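## Task

On the patch panel mounted under the switch whose ports wear red covers, take out the cable plugged into port 16 (ports counted 1 to 24 starting at the left) and hang its cord in the closest cable-manager ring on the left side of that port; the plug itself may dangle. No other plug may be unplugged or drawn outward, since even partly withdrawing one can fail the job. At the end, each remaining plug must still be seated and latched with its latch lever raised, each cable must still pass through the manager rings it was routed through, and no cable may be sharply kinked or wrapped around another.

## Robot and tools

Robot: two 6-joint arms, left_arm and right_arm, each ending in a two-finger gripper. Names refer to the robot's own sides: left_arm sits on the +y side. World frame: origin on the floor under the middle of the robot's base, +x straight ahead of the robot, +z upward. Reported end_effector_position is in metres in this frame and marks the spot between the finger pads, roughly 1 cm short of the tips; end_effector_quat_wxyz is the gripper orientation. The fingers point along the gripper's +z and separate along its y. Reported hand poses may be wrong by a few cm, more when reaching far. The furniture may be rotated relative to the robot.

The row: every motion command is built from rows of 14 numbers, each in [-1, 1], always covering both arms: left_arm waist, shoulder, elbow, wrist pitch, wrist yaw, wrist roll, opening, then the same seven for right_arm. The six joint numbers are offsets, not poses: they are added to the arm's Joint targets as they stood when the action (or move) began, never to the previous row. A value of 1.0 equals 1.264 rad waist, 1.32 shoulder, 1.276 elbow, 1.83 wrist pitch, 6.358 wrist yaw, 7.625 wrist roll. Joint ranges (rad): waist -2.880..2.880, shoulder 0.000..3.142, elbow 0.000..3.019, wrist pitch -1.693..1.571, wrist yaw -1.571..1.571, wrist roll -2.094..2.094; asking for more than 0.084 rad beyond an end gets the action rejected for both arms. The opening number is absolute: +1 fully open, -1 shut. Sending 0 for an arm's joints re-commands its current targets; for the opening, 0 is a real half-way command, so repeat the present value (see Tool commands) to leave a gripper alone.

execute_actions(actions, cameras): actions is a list of actions; each action is up to 15 rows, one per 1/30 s step, and a shorter table keeps its final row for the remaining steps, so each action lasts 0.5 s. An empty list only reports state and pictures. cameras picks which images come back: omitted/null/["all"] gives all, [] gives none; valid names are cam_head_left (896x504), cam_head_right (896x504), cam_left_wrist (672x504), cam_right_wrist (672x504).

move(target, speed, blend, opening_speed, blocking, cameras): target is one 14-number row or a list of up to 15 rows; every row is an offset from the same starting Joint targets, not from the row before. All joints travel together along interpolated joint paths, so the hand follows a curve and nothing is avoided. speed is in rad/s for the joint with the longest travel, 0.01 to 2 (default 0.5), one value or one per row. blend (rad) lets a list cut corners near intermediate rows; 0 stops at each. opening_speed (per second on the -1..+1 scale, at least 0.2) makes finger changes gradual; use a low value when closing on cables. blocking=false returns after about 0.5 s while the move keeps going. The result adds a move: line with the outcome (done, off_target, moving, held, fault), limits=held when steps were withheld, and each arm's worst joint error above 0.035 rad.

wait(seconds 0..10) lets time pass while commands hold; stop brakes a running move; zoom_image(camera, region [x0, y0, x1, y1] in image pixels, at most 504x504) enlarges part of a camera's latest image; finished_scene(scene) ends the current scene, given its number, and cannot be undone.

Reading results: Joint positions and Joint velocities list each arm's six joints (rad, rad/s) plus finger gap (m; 0.094 fully open). Joint targets is the base that your next offsets are added to. Tool commands shows present opening commands; grip_measured is the measured opening on the command scale (a little wide when empty, a bit narrow when squeezing). Joint torques follow joint order, include gravity, and joints 3 and 4 flip sign beyond ±28 N m. "joint sent to its limit" means a joint hit its end; "joint command not followed" means the clearance check altered targets. Per step each joint can lead its measured angle by only a fixed amount, and targets that would move a hand over 110 mm are scaled back, so big moves need several actions. MOTOR HOT warns of heating; OVER-TEMPERATURE FAULT means that arm went limp for 30+ s. Calibration lines give each camera's intrinsics and world-to-camera transform, accurate to a few mm near the image centre.

Avoid: tugging, brushing or levering any plug other than the target one; dropping or flinging anything off the work area; fast contact or pressing hard into the panel; the two arms colliding or squeezing each other; holding an arm stretched or pushing against something unreachable for long, which overheats motors. Release the target cord only once it rests in the ring, and finish only when everything stays put without the robot.

Each tool is called after ">>>" in YAML: its name, and indented under it one key for each argument.

## Session

>>> execute_actions:
  actions: []

Scene clock: 0.00 s.
left_arm: end_effector_position=(+0.8194, +0.4636, +0.9689) grip_measured=+1.000 end_effector_quat_wxyz=(+0.330, -0.375, +0.835, +0.230) | right_arm: end_effector_position=(+0.8063, -0.1882, +1.0814) grip_measured=+1.000 end_effector_quat_wxyz=(+0.277, -0.763, +0.567, +0.140)
Joint positions: left_arm=[0.959 2.153 1.347 1.176 -0.79 0.207 0.094] | right_arm=[-0.726 1.875 1.304 -0.199 0.063 -2.072 0.094]
Joint velocities: within noise
Joint torques (N m): no reading
Heat: left arm: hottest wrist yaw 33 °C; right arm: hottest elbow 36 °C.
Joint targets: left_arm=[0.956 2.149 1.347 1.180 -0.790 0.207] | right_arm=[-0.725 1.874 1.308 -0.199 0.063 -2.072]
Tool commands: left_gripper/opening=+1.0 right_gripper/opening=+1.0

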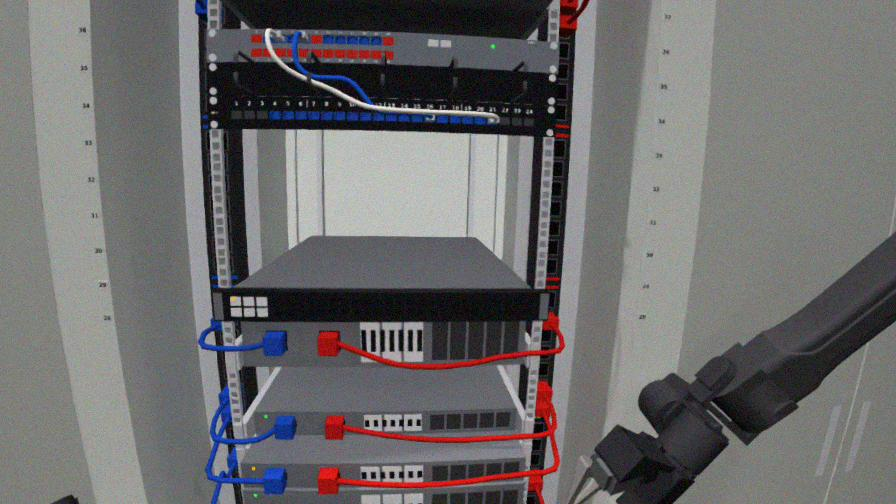

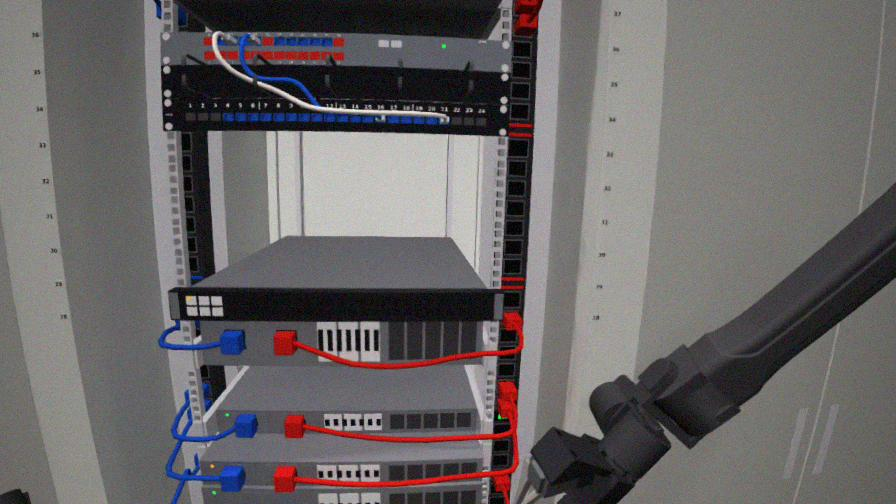

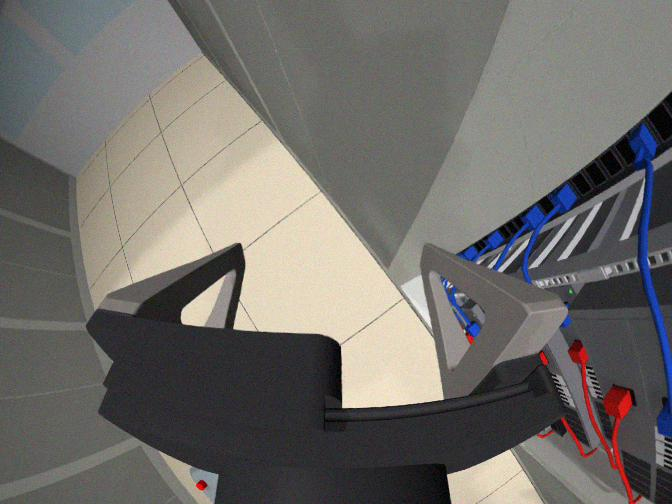

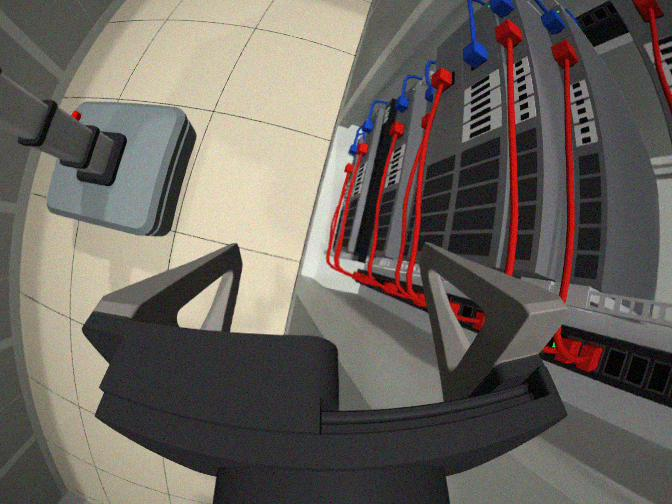

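>>> zoom_image:
  camera: "cam_head_left"
  region: [200, 10, 400, 140]

>>> zoom_image:
  camera: "cam_head_left"
  region: [370, 20, 570, 140]

>>> zoom_image:
  camera: "cam_head_right"
  region: [320, 30, 520, 140]

>>> zoom_image:
  camera: "cam_head_left"
  region: [400, 90, 540, 140]

Scaled by 2.520 from the camera's 896x504 image, which has a finer 1280x720 frame.

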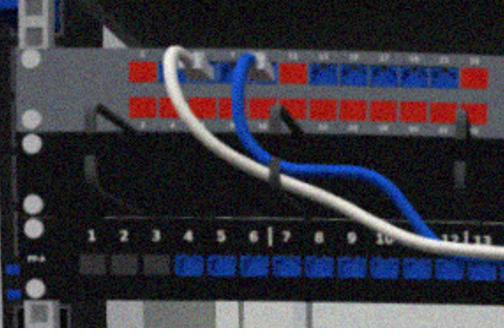

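Scaled by 2.520 from the camera's 896x504 image, which has a finer 1280x720 frame.

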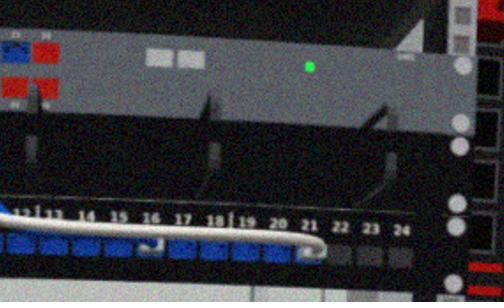

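Scaled by 2.520 from the camera's 896x504 image, which has a finer 1280x720 frame.

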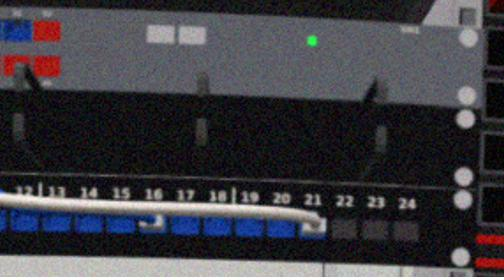

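Scaled by 3.600 from the camera's 896x504 image, which has a finer 1280x720 frame.

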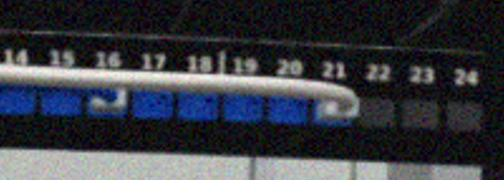

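>>> move:
  target: [0.16,0,0,0,0,0,1,-0.16,0,0,0,0,0,1]
  cameras: ["cam_left_wrist","cam_right_wrist"]

>>> move:
  target: [0,-0.16,0,0,0,0,1,0,-0.16,0,0,0,0,1]
  cameras: ["cam_left_wrist","cam_right_wrist"]

>>> move:
  target: [0,0,0.16,0,0,0,1,0,0,0.16,0,0,0,1]
  cameras: ["cam_left_wrist","cam_right_wrist"]

>>> move:
  target: [0,0,0,-0.16,0,0,1,0,0,0,0.16,0,0,1]
  cameras: ["cam_left_wrist","cam_right_wrist"]

>>> move:
  target: [0,0,0,0,0.06,0,1,0,0,0,0,0.06,0,1]
  cameras: ["cam_left_wrist","cam_right_wrist"]

>>> move:
  target: [0,0,0,0,0,0.06,1,0,0,0,0,0,0.06,1]
  cameras: ["cam_left_wrist","cam_right_wrist"]

Scene clock: 3.93 s.
left_arm: end_effector_position=(+0.7364, +0.5935, +0.9232) grip_measured=+1.000 end_effector_quat_wxyz=(+0.288, -0.383, +0.815, +0.327) | right_arm: end_effector_position=(+0.7676, -0.3046, +0.9974) grip_measured=+1.000 end_effector_quat_wxyz=(+0.197, -0.737, +0.633, +0.133)
Joint positions: left_arm=[1.176 2.153 1.347 1.176 -0.79 0.207 0.094] | right_arm=[-0.939 1.875 1.304 -0.199 0.063 -2.072 0.094]
Joint velocities: within noise
Joint torques (N m): left_arm=[-8.53 -15.27 -0.57 1.77 -0.12 0] | right_arm=[9 -13.68 0.68 0.58 -0.45 0.09]
Heat: left arm: hottest wrist yaw 33 °C; right arm: hottest elbow 36 °C.
Joint targets: left_arm=[1.159 2.149 1.347 1.180 -0.789 0.207] | right_arm=[-0.927 1.874 1.308 -0.199 0.062 -2.072]
move: done
camera_calibration:
cam_left_wrist: T_world_to_cam=[[0.812769, -0.493364, -0.309838, -0.0178433], [-0.564562, -0.798267, -0.209859, 1.08546], [-0.143796, 0.345489, -0.92734, 0.879233], [0, 0, 0, 1]] pos_world=[0.753743, 0.553919, 1.03761]
cam_right_wrist: T_world_to_cam=[[0.980338, 0.139634, 0.139427, -0.852301], [0.115436, -0.978888, 0.168682, -0.552301], [0.160037, -0.14927, -0.97576, 0.927873], [0, 0, 0, 1]] pos_world=[0.750805, -0.283127, 1.11738]
Images, in order (width x height): cam_left_wrist 672x504, cam_right_wrist 672x504.

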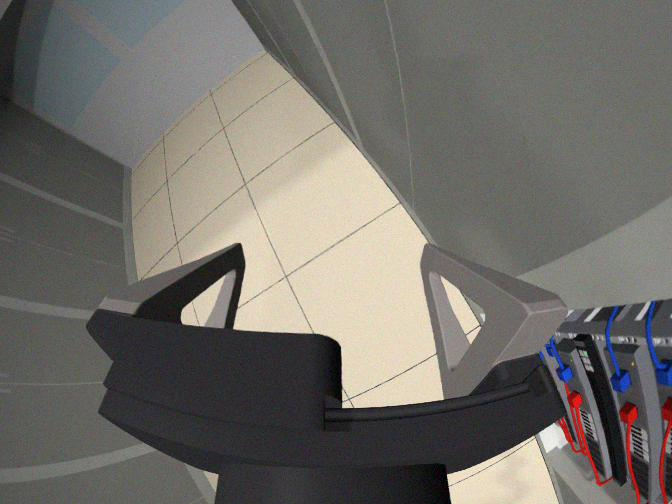

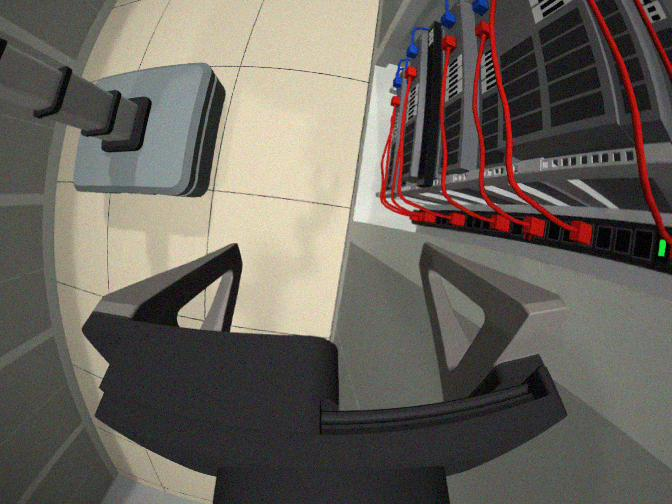

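Scene clock: 5.13 s.
left_arm: end_effector_position=(+0.8133, +0.6830, +1.0312) grip_measured=+1.000 end_effector_quat_wxyz=(+0.369, -0.424, +0.751, +0.345) | right_arm: end_effector_position=(+0.8612, -0.3981, +1.0853) grip_measured=+1.000 end_effector_quat_wxyz=(+0.235, -0.714, +0.659, +0.027)
Joint positions: left_arm=[1.176 1.929 1.347 1.176 -0.79 0.207 0.094] | right_arm=[-0.939 1.645 1.31 -0.199 0.063 -2.072 0.094]
Joint velocities: within noise
Joint torques (N m): left_arm=[-8 -17.14 1.11 1.85 -0.01 0.01] | right_arm=[7.82 -13.68 2.43 1.1 -0.45 0.1]
Heat: left arm: hottest wrist yaw 33 °C; right arm: hottest elbow 36 °C.
Joint targets: left_arm=[1.159 1.937 1.347 1.180 -0.789 0.207] | right_arm=[-0.927 1.662 1.307 -0.199 0.062 -2.072]
move: done
camera_calibration:
cam_left_wrist: T_world_to_cam=[[0.892897, -0.402032, -0.202745, -0.240709], [-0.450218, -0.803411, -0.38966, 1.31892], [-0.00623152, 0.439206, -0.898365, 0.753742], [0, 0, 0, 1]] pos_world=[0.813427, 0.631815, 1.14226]
cam_right_wrist: T_world_to_cam=[[0.948058, 0.041761, 0.315344, -1.14528], [-0.040844, -0.967157, 0.250875, -0.619406], [0.315464, -0.250724, -0.915216, 0.744733], [0, 0, 0, 1]] pos_world=[0.825559, -0.364512, 1.19814]
Images, in order (width x height): cam_left_wrist 672x504, cam_right_wrist 672x504.

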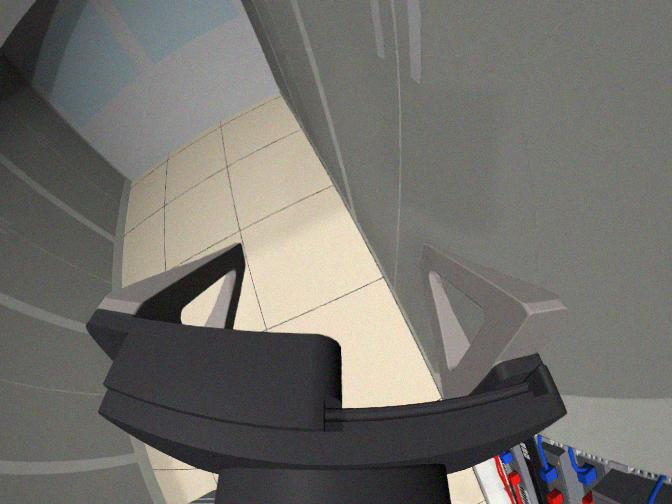

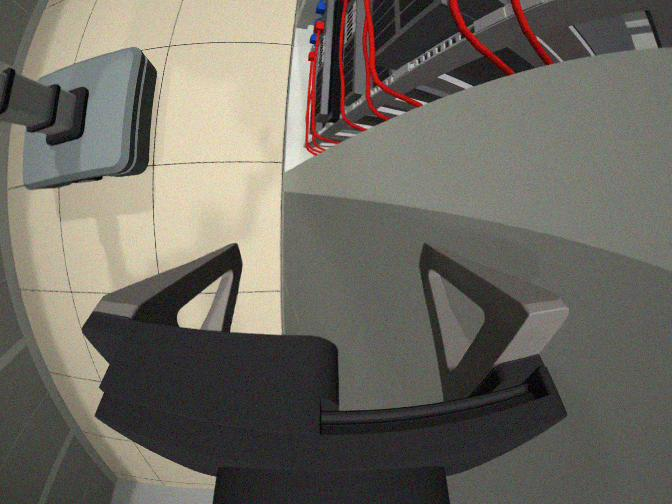

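Scene clock: 5.97 s.
left_arm: end_effector_position=(+0.8786, +0.7372, +1.0689) grip_measured=+1.000 end_effector_quat_wxyz=(+0.434, -0.456, +0.690, +0.357) | right_arm: end_effector_position=(+0.8902, -0.4126, +1.0896) grip_measured=+0.998 end_effector_quat_wxyz=(+0.240, -0.710, +0.662, +0.012)
Joint positions: left_arm=[1.176 1.936 1.546 1.176 -0.79 0.207 0.094] | right_arm=[-0.939 1.656 1.383 -0.227 0.063 -2.072 0.094]
Joint velocities: within noise
Joint torques (N m): left_arm=[-8.23 -19.49 3.25 1.88 0.08 0.02] | right_arm=[8.23 -15.56 13.53 2.21 -0.45 0.1]
Heat: left arm: hottest wrist yaw 33 °C; right arm: hottest elbow 36 °C.
Joint targets: left_arm=[1.159 1.937 1.551 1.180 -0.790 0.207] | right_arm=[-0.927 1.662 1.512 -0.199 0.062 -2.072]
move: off_target (right_arm); right_arm: the elbow is farthest, 0.128 rad from its target
camera_calibration:
cam_left_wrist: T_world_to_cam=[[0.939262, -0.330085, -0.0939739, -0.47964], [-0.328577, -0.785795, -0.523988, 1.43025], [0.0991163, 0.52304, -0.846526, 0.554486], [0, 0, 0, 1]] pos_world=[0.865497, 0.675544, 1.17375]
cam_right_wrist: T_world_to_cam=[[0.939663, 0.0290733, 0.340864, -1.19915], [-0.0645854, -0.963389, 0.260213, -0.620818], [0.33595, -0.266528, -0.903383, 0.698172], [0, 0, 0, 1]] pos_world=[0.852154, -0.377144, 1.20101]
Images, in order (width x height): cam_left_wrist 672x504, cam_right_wrist 672x504.

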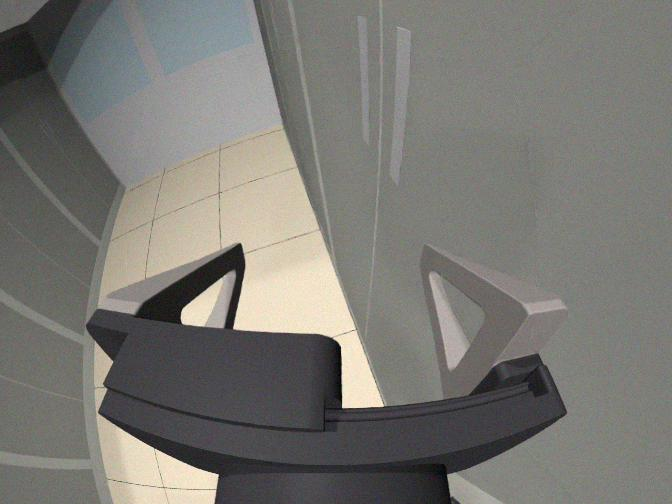

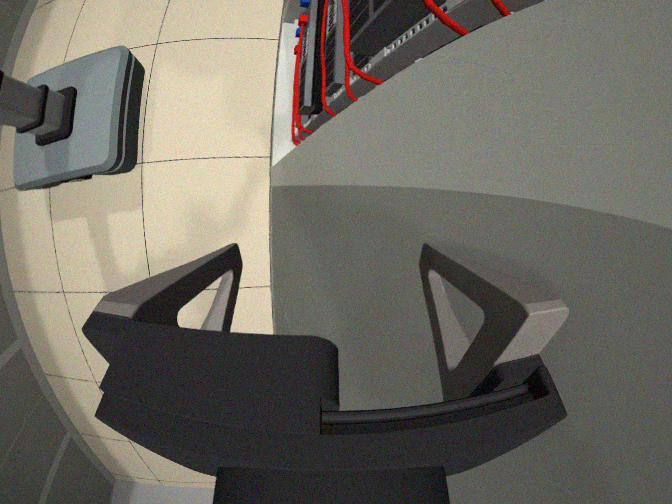

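Scene clock: 7.07 s.
left_arm: end_effector_position=(+0.8714, +0.7132, +1.0204) grip_measured=+1.000 end_effector_quat_wxyz=(+0.337, -0.409, +0.778, +0.339) | right_arm: end_effector_position=(+0.8978, -0.4132, +1.0830) grip_measured=+0.997 end_effector_quat_wxyz=(+0.250, -0.700, +0.668, -0.032)
Joint positions: left_arm=[1.176 1.936 1.546 0.895 -0.79 0.207 0.094] | right_arm=[-0.939 1.67 1.35 -0.087 0.071 -2.076 0.094]
Joint velocities: within noise
Joint torques (N m): left_arm=[-8.35 -19.66 3.1 1.4 -0.05 0] | right_arm=[7.94 -16.15 12.62 6.3 -0.62 0.12]
Heat: left arm: hottest wrist yaw 33 °C; right arm: hottest elbow 37 °C.
Joint targets: left_arm=[1.159 1.937 1.551 0.888 -0.790 0.207] | right_arm=[-0.930 1.665 1.468 0.045 0.065 -2.073]
move: off_target (right_arm); right_arm: the wrist pitch is farthest, 0.181 rad from its target
camera_calibration:
cam_left_wrist: T_world_to_cam=[[0.864301, -0.437264, -0.248566, -0.185786], [-0.499396, -0.80489, -0.320554, 1.33854], [-0.0599016, 0.401188, -0.914035, 0.821052], [0, 0, 0, 1]] pos_world=[0.878217, 0.666742, 1.13336]
cam_right_wrist: T_world_to_cam=[[0.913482, 0.00276648, 0.406869, -1.26287], [-0.126276, -0.948672, 0.28996, -0.58992], [0.386787, -0.316251, -0.866245, 0.583129], [0, 0, 0, 1]] pos_world=[0.853567, -0.371731, 1.19001]
Images, in order (width x height): cam_left_wrist 672x504, cam_right_wrist 672x504.

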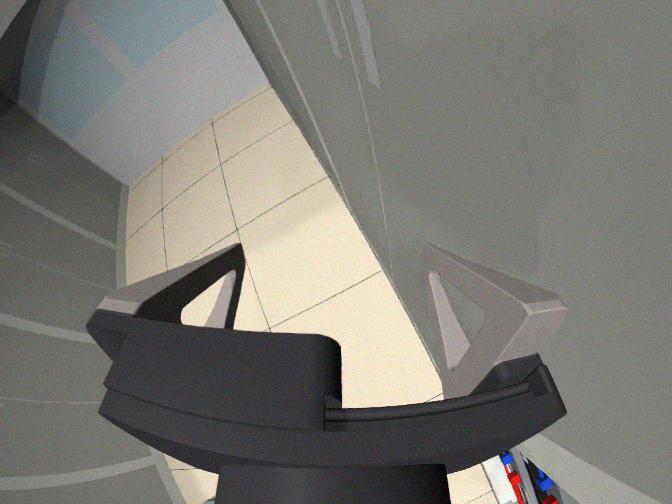

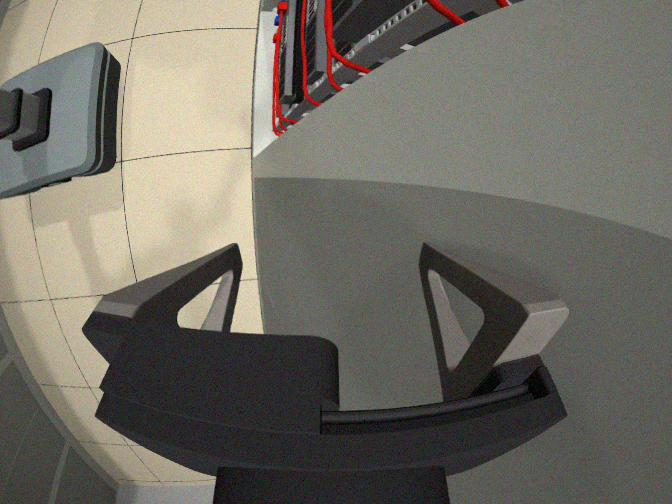

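Scene clock: 8.17 s.
left_arm: end_effector_position=(+0.9242, +0.6840, +1.0208) grip_measured=+1.000 end_effector_quat_wxyz=(+0.431, -0.330, +0.812, +0.212) | right_arm: end_effector_position=(+0.8919, -0.4727, +1.0621) grip_measured=+0.998 end_effector_quat_wxyz=(+0.088, -0.690, +0.708, -0.120)
Joint positions: left_arm=[1.177 1.936 1.544 0.895 -0.43 0.207 0.094] | right_arm=[-0.937 1.697 1.372 0.003 0.443 -2.083 0.094]
Joint velocities: within noise
Joint torques (N m): left_arm=[-8.59 -19.49 3.19 1.51 1.08 0.03] | right_arm=[7.53 -18.2 10.85 2.89 -0.06 0.2]
Heat: left arm: hottest wrist yaw 33 °C; right arm: hottest elbow 37 °C.
Joint targets: left_arm=[1.159 1.937 1.551 0.888 -0.408 0.208] | right_arm=[-0.931 1.665 1.468 0.045 0.446 -2.073]
move: off_target (right_arm); right_arm: the elbow is farthest, 0.096 rad from its target
camera_calibration:
cam_left_wrist: T_world_to_cam=[[0.719432, -0.692172, -0.0575789, -0.130818], [-0.662658, -0.659186, -0.355468, 1.42836], [0.20809, 0.29389, -0.932913, 0.681283], [0, 0, 0, 1]] pos_world=[0.89886, 0.650783, 1.13578]
cam_right_wrist: T_world_to_cam=[[0.954394, 0.00658826, 0.298476, -1.1683], [-0.183715, -0.775093, 0.60455, -0.841951], [0.235329, -0.631813, -0.738534, 0.398761], [0, 0, 0, 1]] pos_world=[0.866496, -0.39295, 1.15221]
Images, in order (width x height): cam_left_wrist 672x504, cam_right_wrist 672x504.

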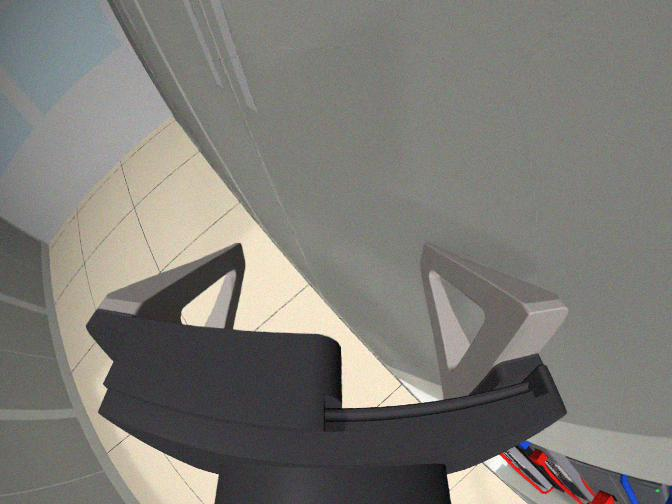

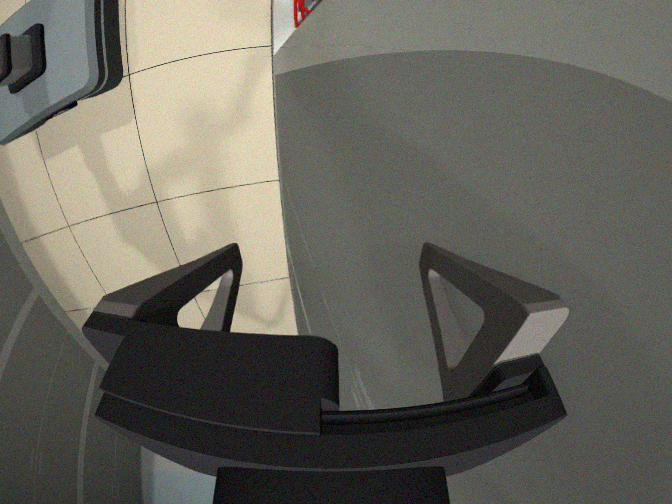

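Scene clock: 9.97 s.
left_arm: end_effector_position=(+0.9269, +0.6819, +1.0212) grip_measured=+1.000 end_effector_quat_wxyz=(+0.379, -0.136, +0.866, +0.297) | right_arm: end_effector_position=(+0.8853, -0.4545, +1.0572) grip_measured=+0.998 end_effector_quat_wxyz=(+0.108, -0.543, +0.828, -0.083)
Joint positions: left_arm=[1.177 1.936 1.544 0.895 -0.41 0.657 0.094] | right_arm=[-0.924 1.713 1.369 -0.017 0.442 -1.674 0.094]
Joint velocities: within noise
Joint torques (N m): left_arm=[-8.7 -19.55 3.19 1.52 0.18 0.1] | right_arm=[6.83 -19.08 10.82 3.71 -0.08 0.69]
Heat: left arm: hottest wrist yaw 33 °C; right arm: hottest elbow 37 °C.
Joint targets: left_arm=[1.159 1.937 1.551 0.888 -0.408 0.665] | right_arm=[-0.931 1.665 1.468 0.045 0.446 -1.616]
move: off_target (right_arm); right_arm: the elbow is farthest, 0.099 rad from its target
camera_calibration:
cam_left_wrist: T_world_to_cam=[[0.461261, -0.787646, -0.408476, 0.528528], [-0.885066, -0.376072, -0.274276, 1.35909], [0.0624158, 0.488041, -0.870586, 0.620714], [0, 0, 0, 1]] pos_world=[0.920356, 0.624476, 1.12904]
cam_right_wrist: T_world_to_cam=[[0.888923, -0.373376, 0.26534, -1.24039], [-0.45801, -0.732683, 0.503391, -0.456982], [0.00645561, -0.569004, -0.822309, 0.727926], [0, 0, 0, 1]] pos_world=[0.888612, -0.383764, 1.15775]
Images, in order (width x height): cam_left_wrist 672x504, cam_right_wrist 672x504.

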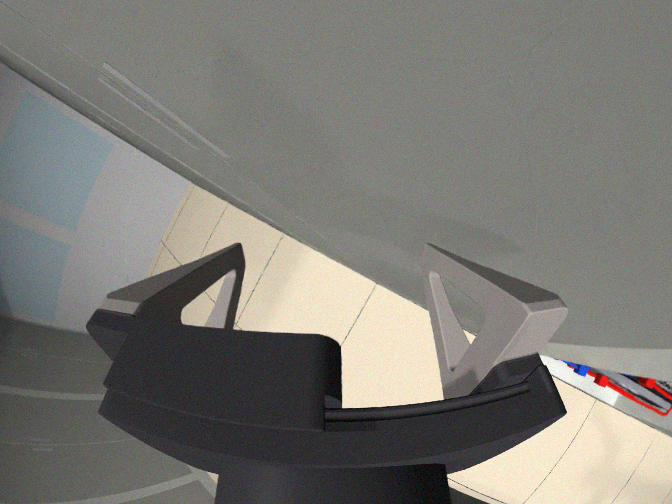

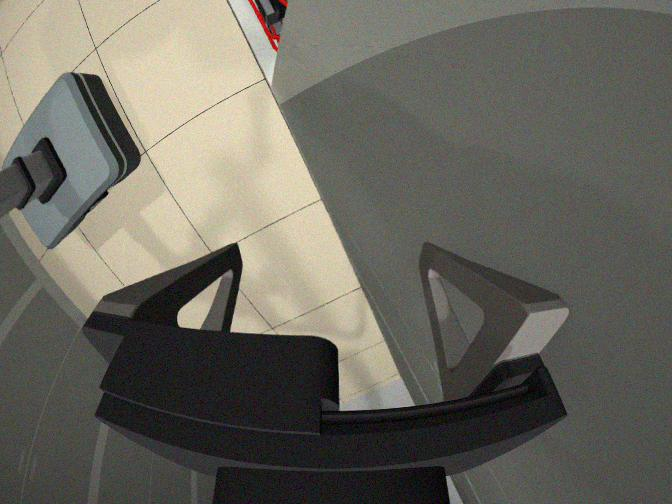

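>>> move:
  target:
    - [0,0,0,0,0,0,1,0.05,0,-0.13,-0.06,-0.06,-0.06,1]
    - [0,0,0,0,0,0,1,0.163,0.158,-0.125,-0.133,-0.06,-0.06,1]
  blend: 0.05

Scene clock: 22.30 s.
left_arm: end_effector_position=(+0.9269, +0.6819, +1.0212) grip_measured=+1.000 end_effector_quat_wxyz=(+0.379, -0.136, +0.866, +0.297) | right_arm: end_effector_position=(+0.7962, -0.1830, +1.0745) grip_measured=+0.998 end_effector_quat_wxyz=(+0.270, -0.761, +0.570, +0.150)
Joint positions: left_arm=[1.177 1.936 1.544 0.895 -0.41 0.658 0.094] | right_arm=[-0.729 1.891 1.3 -0.198 0.065 -2.058 0.094]
Joint velocities: within noise
Joint torques (N m): left_arm=[-8.7 -19.49 3.19 1.52 0.18 0.07] | right_arm=[11.11 -14.27 1.4 0.55 -0.5 -0.05]
Heat: left arm: hottest shoulder 35 °C; right arm: hottest elbow 39 °C.
Joint targets: left_arm=[1.159 1.937 1.551 0.888 -0.408 0.665] | right_arm=[-0.724 1.873 1.308 -0.199 0.065 -2.073]
move: done
camera_calibration:
cam_left_wrist: T_world_to_cam=[[0.460747, -0.787654, -0.409039, 0.529586], [-0.885349, -0.37559, -0.274024, 1.35877], [0.0622051, 0.488398, -0.870401, 0.620477], [0, 0, 0, 1]] pos_world=[0.920384, 0.624431, 1.12902]
cam_right_wrist: T_world_to_cam=[[0.940825, 0.217325, 0.260034, -0.991919], [0.211224, -0.976078, 0.0515357, -0.399456], [0.265013, 0.0064394, -0.964223, 0.949156], [0, 0, 0, 1]] pos_world=[0.766058, -0.180443, 1.19372]

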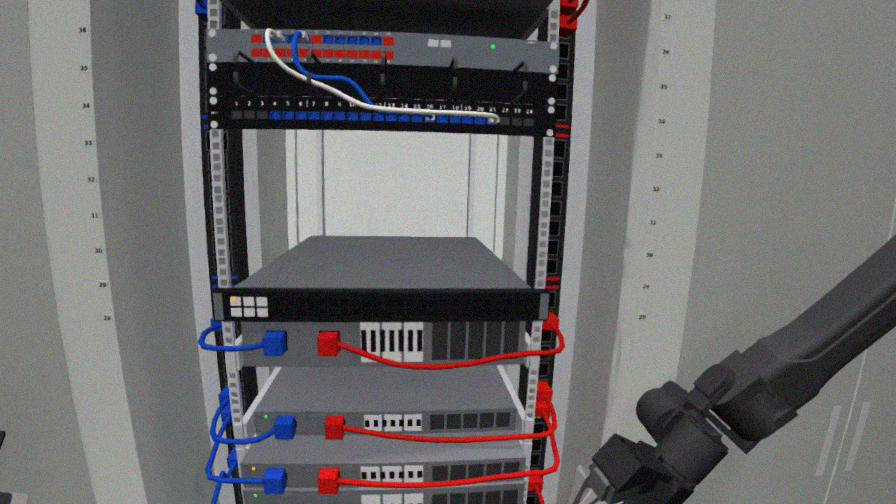

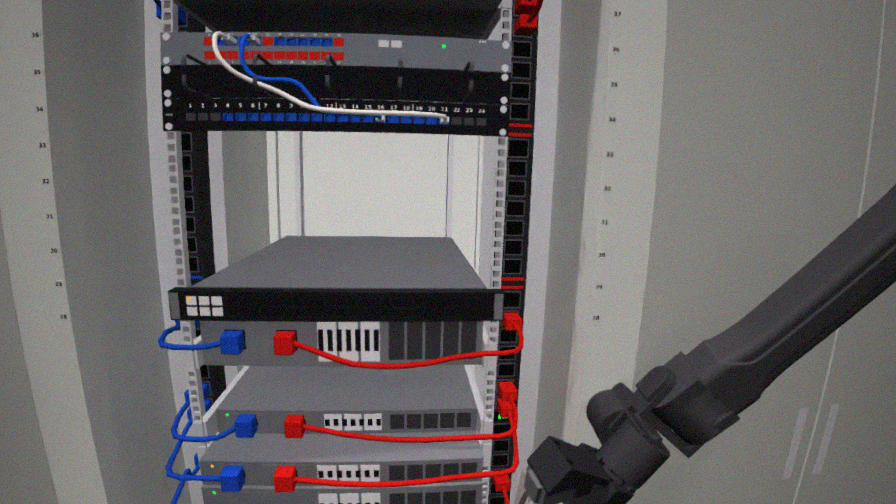

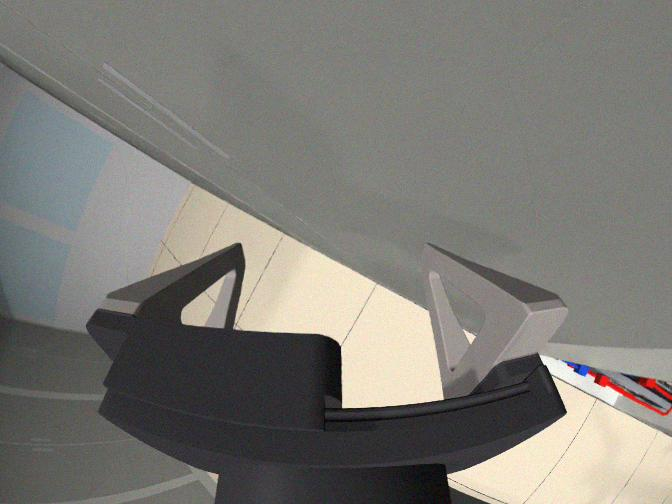

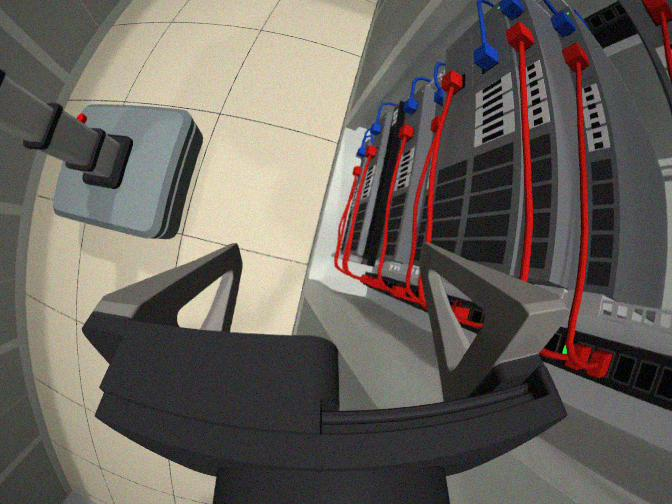

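>>> move:
  target:
    - [0,0,0,0,0,0,1,0.359,0.058,-0.241,0.42,0.0489,0.0581,1]
    - [0,0,0,0,0,0,1,0.716,0.047,-0.12,0.84,0.0979,0.1151,1]
  blend: 0.15

Scene clock: 37.10 s.
left_arm: end_effector_position=(+0.9269, +0.6819, +1.0212) grip_measured=+1.000 end_effector_quat_wxyz=(+0.379, -0.135, +0.866, +0.297) | right_arm: end_effector_position=(+0.8563, -0.0177, +1.5874) grip_measured=+0.998 end_effector_quat_wxyz=(+0.616, -0.079, +0.783, +0.037)
Joint positions: left_arm=[1.177 1.936 1.544 0.895 -0.41 0.658 0.094] | right_arm=[0.166 1.934 1.129 1.328 0.686 -1.211 0.094]
Joint velocities: within noise
Joint torques (N m): left_arm=[-8.7 -19.55 3.19 1.51 0.18 0.07] | right_arm=[14.39 -7.41 6.8 1.58 -0.56 0.2]
Heat: left arm: hottest shoulder 37 °C; right arm: hottest elbow 38 °C.
Joint targets: left_arm=[1.159 1.937 1.551 0.888 -0.408 0.665] | right_arm=[0.180 1.935 1.155 1.339 0.687 -1.195]
move: done
camera_calibration:
cam_left_wrist: T_world_to_cam=[[0.460489, -0.787659, -0.409321, 0.530115], [-0.88549, -0.375349, -0.273898, 1.35861], [0.0620999, 0.488577, -0.870308, 0.620358], [0, 0, 0, 1]] pos_world=[0.920397, 0.624409, 1.12901]
cam_right_wrist: T_world_to_cam=[[0.165592, -0.984043, 0.0651, -0.265723], [-0.750041, -0.168525, -0.639561, 1.65719], [0.640327, 0.0570786, -0.765979, 0.791546], [0, 0, 0, 1]] pos_world=[0.780117, -0.0273841, 1.68348]

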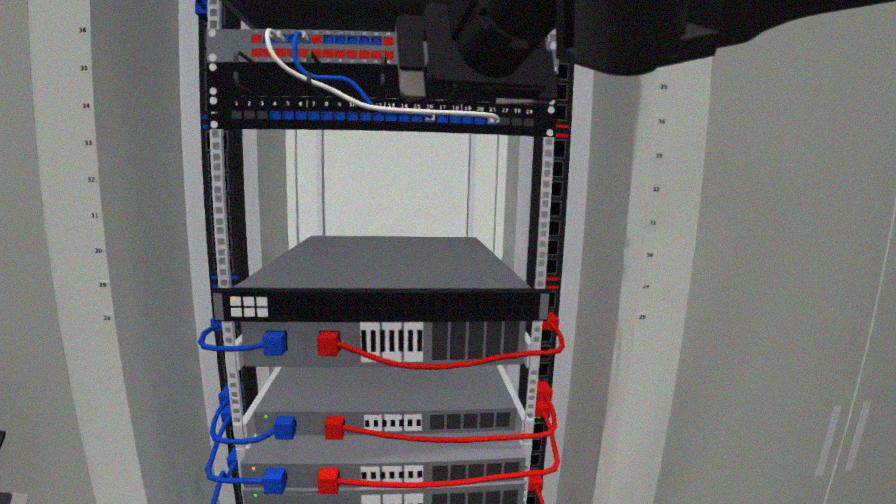

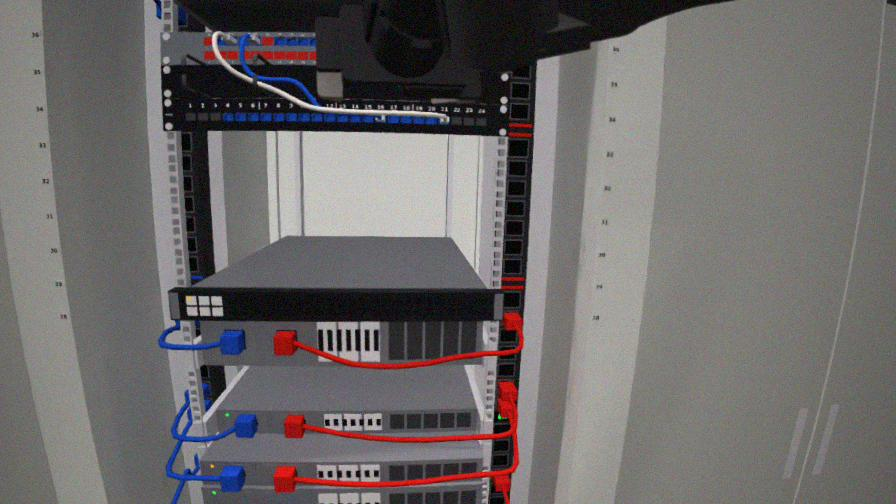

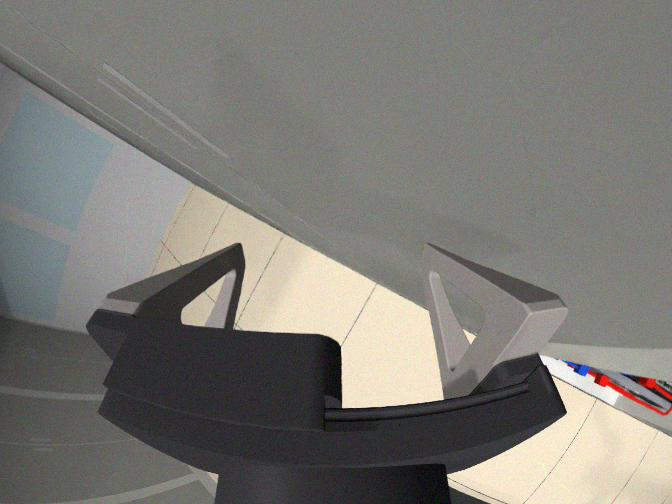

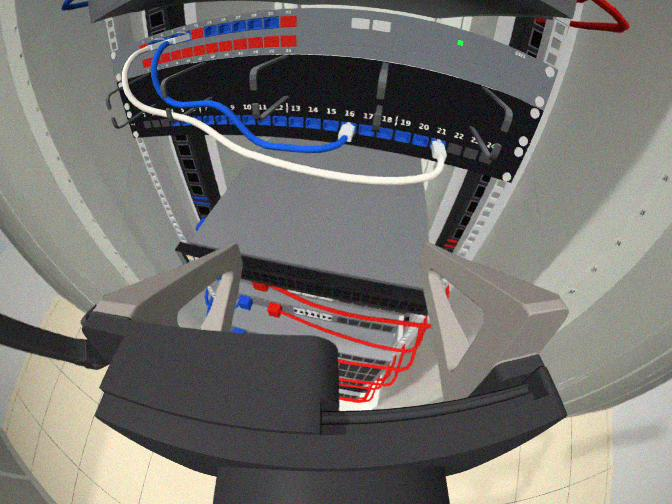

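>>> zoom_image:
  camera: "cam_right_wrist"
  region: [100, 10, 340, 190]

>>> zoom_image:
  camera: "cam_right_wrist"
  region: [310, 30, 550, 210]

>>> zoom_image:
  camera: "cam_right_wrist"
  region: [290, 90, 390, 165]

>>> zoom_image:
  camera: "cam_right_wrist"
  region: [220, 50, 340, 140]

Scaled by 2.100 from the camera's 672x504 image, which has a finer 960x720 frame.

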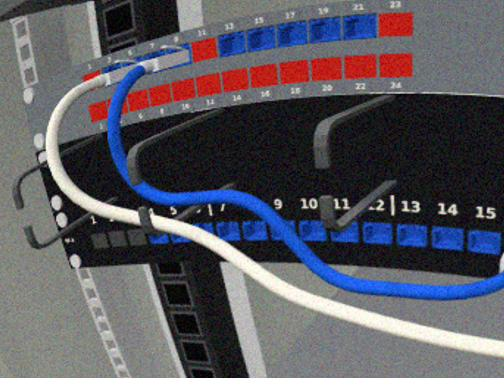

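Scaled by 2.100 from the camera's 672x504 image, which has a finer 960x720 frame.

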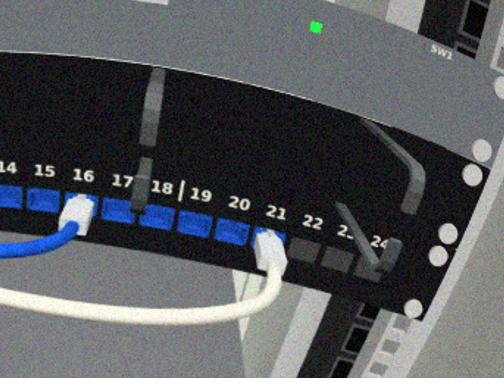

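Scaled by 5.040 from the camera's 672x504 image, which has a finer 960x720 frame.

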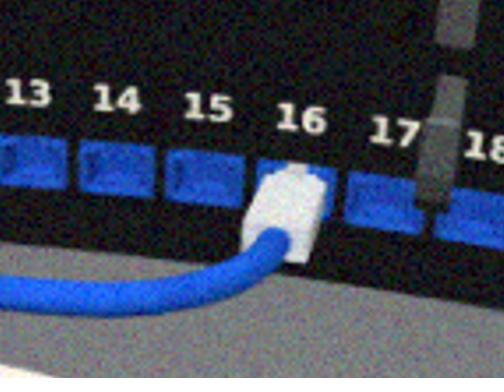

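Scaled by 4.200 from the camera's 672x504 image, which has a finer 960x720 frame.

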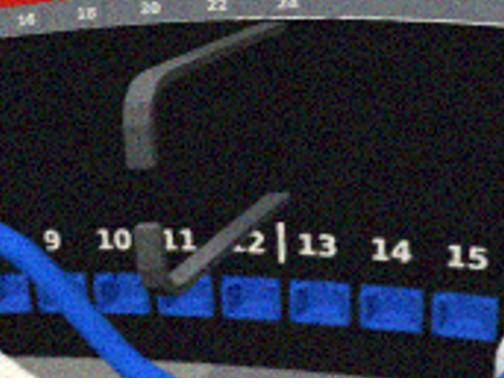

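>>> zoom_image:
  camera: "cam_right_wrist"
  region: [415, 120, 475, 165]

>>> zoom_image:
  camera: "cam_right_wrist"
  region: [320, 110, 370, 150]

>>> zoom_image:
  camera: "cam_right_wrist"
  region: [110, 20, 230, 110]

>>> zoom_image:
  camera: "cam_head_left"
  region: [410, 100, 450, 130]

Scaled by 8.400 from the camera's 672x504 image, which has a finer 960x720 frame.

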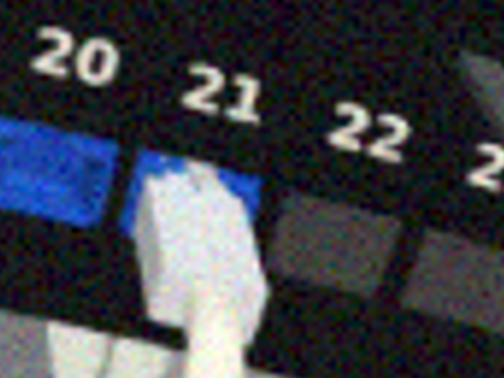

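Scaled by 10.080 from the camera's 672x504 image, which has a finer 960x720 frame.

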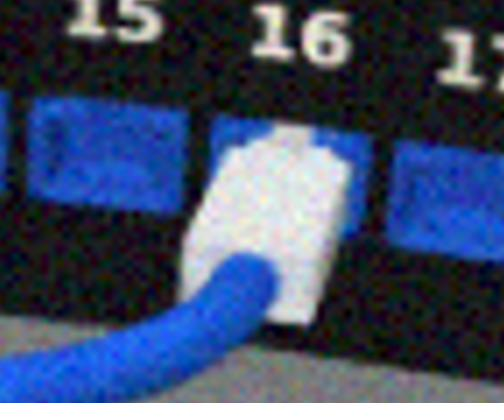

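Scaled by 4.200 from the camera's 672x504 image, which has a finer 960x720 frame.

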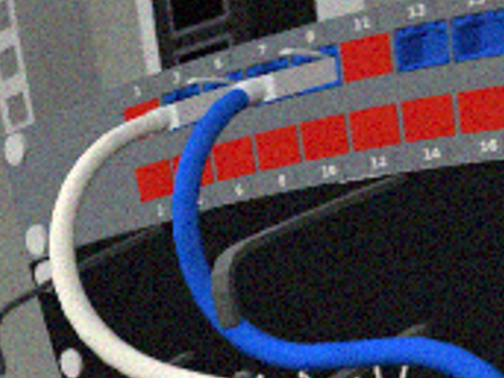

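Scaled by 12.600 from the camera's 896x504 image, which has a finer 1280x720 frame.

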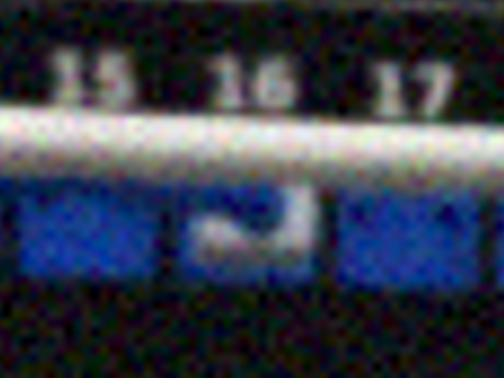

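>>> move:
  target: [0,0,0,0,0,0,1,0.0862,0.0629,0.2108,0.0016,0.0510,0.1940,-0.3]

Scene clock: 47.90 s.
left_arm: end_effector_position=(+0.9269, +0.6819, +1.0212) grip_measured=+1.000 end_effector_quat_wxyz=(+0.379, -0.135, +0.866, +0.297) | right_arm: end_effector_position=(+0.8884, -0.0189, +1.6390) grip_measured=-0.298 end_effector_quat_wxyz=(+0.382, +0.601, +0.594, +0.373)
Joint positions: left_arm=[1.177 1.936 1.544 0.895 -0.41 0.658 0.094] | right_arm=[0.26 2.003 1.392 1.333 1.01 0.269 0.033]
Joint velocities: within noise
Joint torques (N m): left_arm=[-8.7 -19.49 3.21 1.54 0.18 0.07] | right_arm=[16.62 -6.07 7.86 1.21 -0.52 0.15]
Heat: left arm: hottest shoulder 38 °C; right arm: hottest elbow 38 °C.
Joint targets: left_arm=[1.159 1.937 1.551 0.888 -0.408 0.665] | right_arm=[0.289 2.018 1.424 1.342 1.011 0.284]
move: done
camera_calibration:
cam_left_wrist: T_world_to_cam=[[0.460489, -0.787659, -0.409321, 0.530115], [-0.88549, -0.375349, -0.273898, 1.35861], [0.0620999, 0.488577, -0.870308, 0.620358], [0, 0, 0, 1]] pos_world=[0.920397, 0.624409, 1.12901]
cam_right_wrist: T_world_to_cam=[[-0.436833, -0.0218524, -0.899277, 1.85835], [-0.529457, 0.814443, 0.237399, 0.0993474], [0.727222, 0.579833, -0.367346, 0.089934], [0, 0, 0, 1]] pos_world=[0.798989, -0.0924498, 1.68063]

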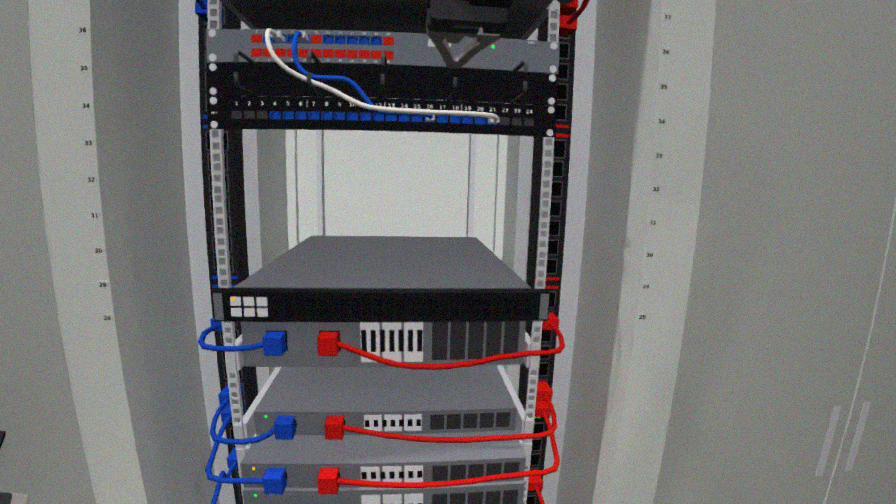

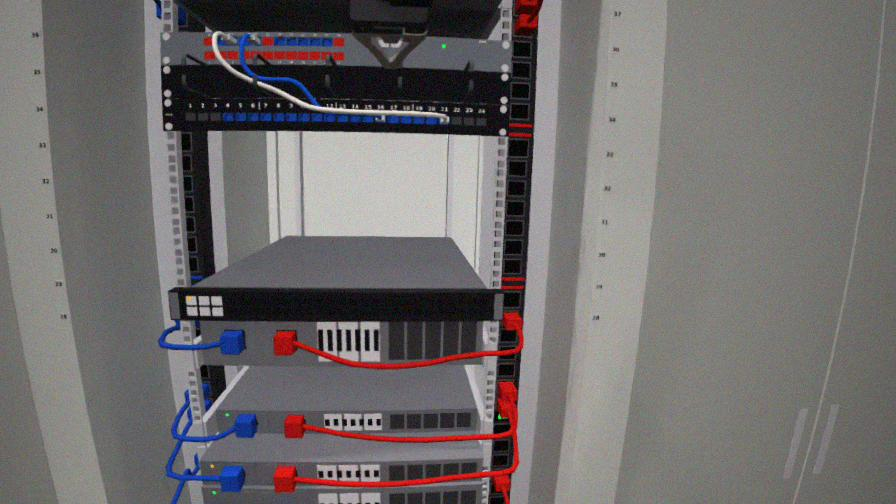

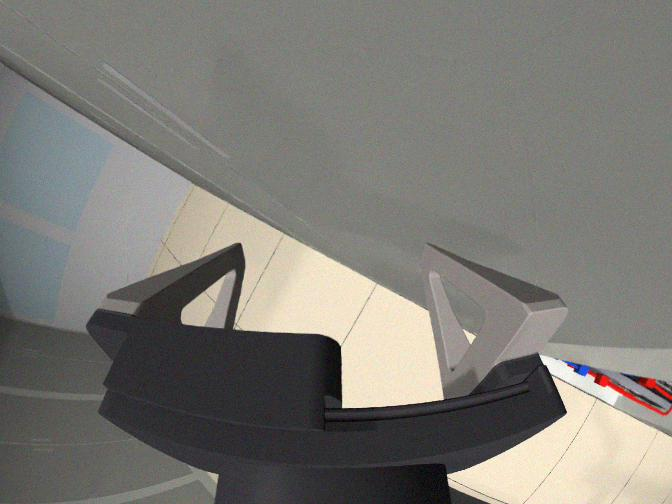

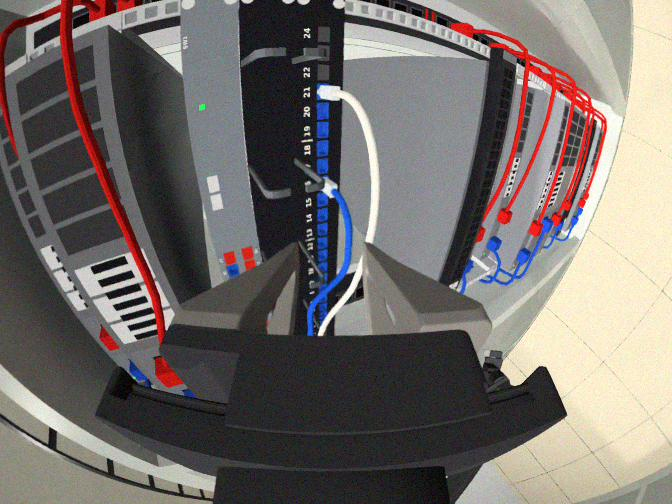

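>>> zoom_image:
  camera: "cam_right_wrist"
  region: [280, 150, 380, 225]

>>> zoom_image:
  camera: "cam_right_wrist"
  region: [230, 60, 430, 350]

Scaled by 5.040 from the camera's 672x504 image, which has a finer 960x720 frame.

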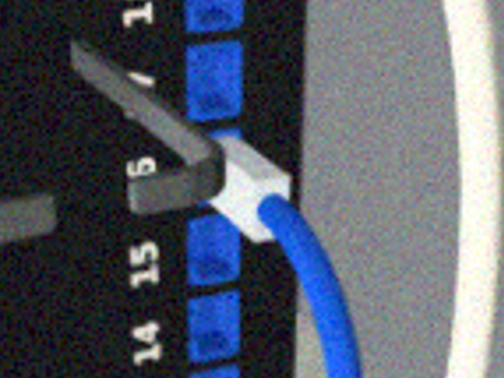

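Scaled by 1.738 from the camera's 672x504 image, which has a finer 960x720 frame.

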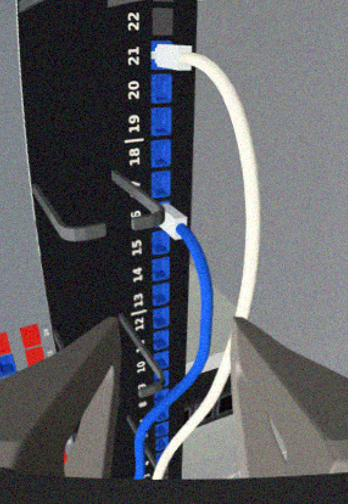

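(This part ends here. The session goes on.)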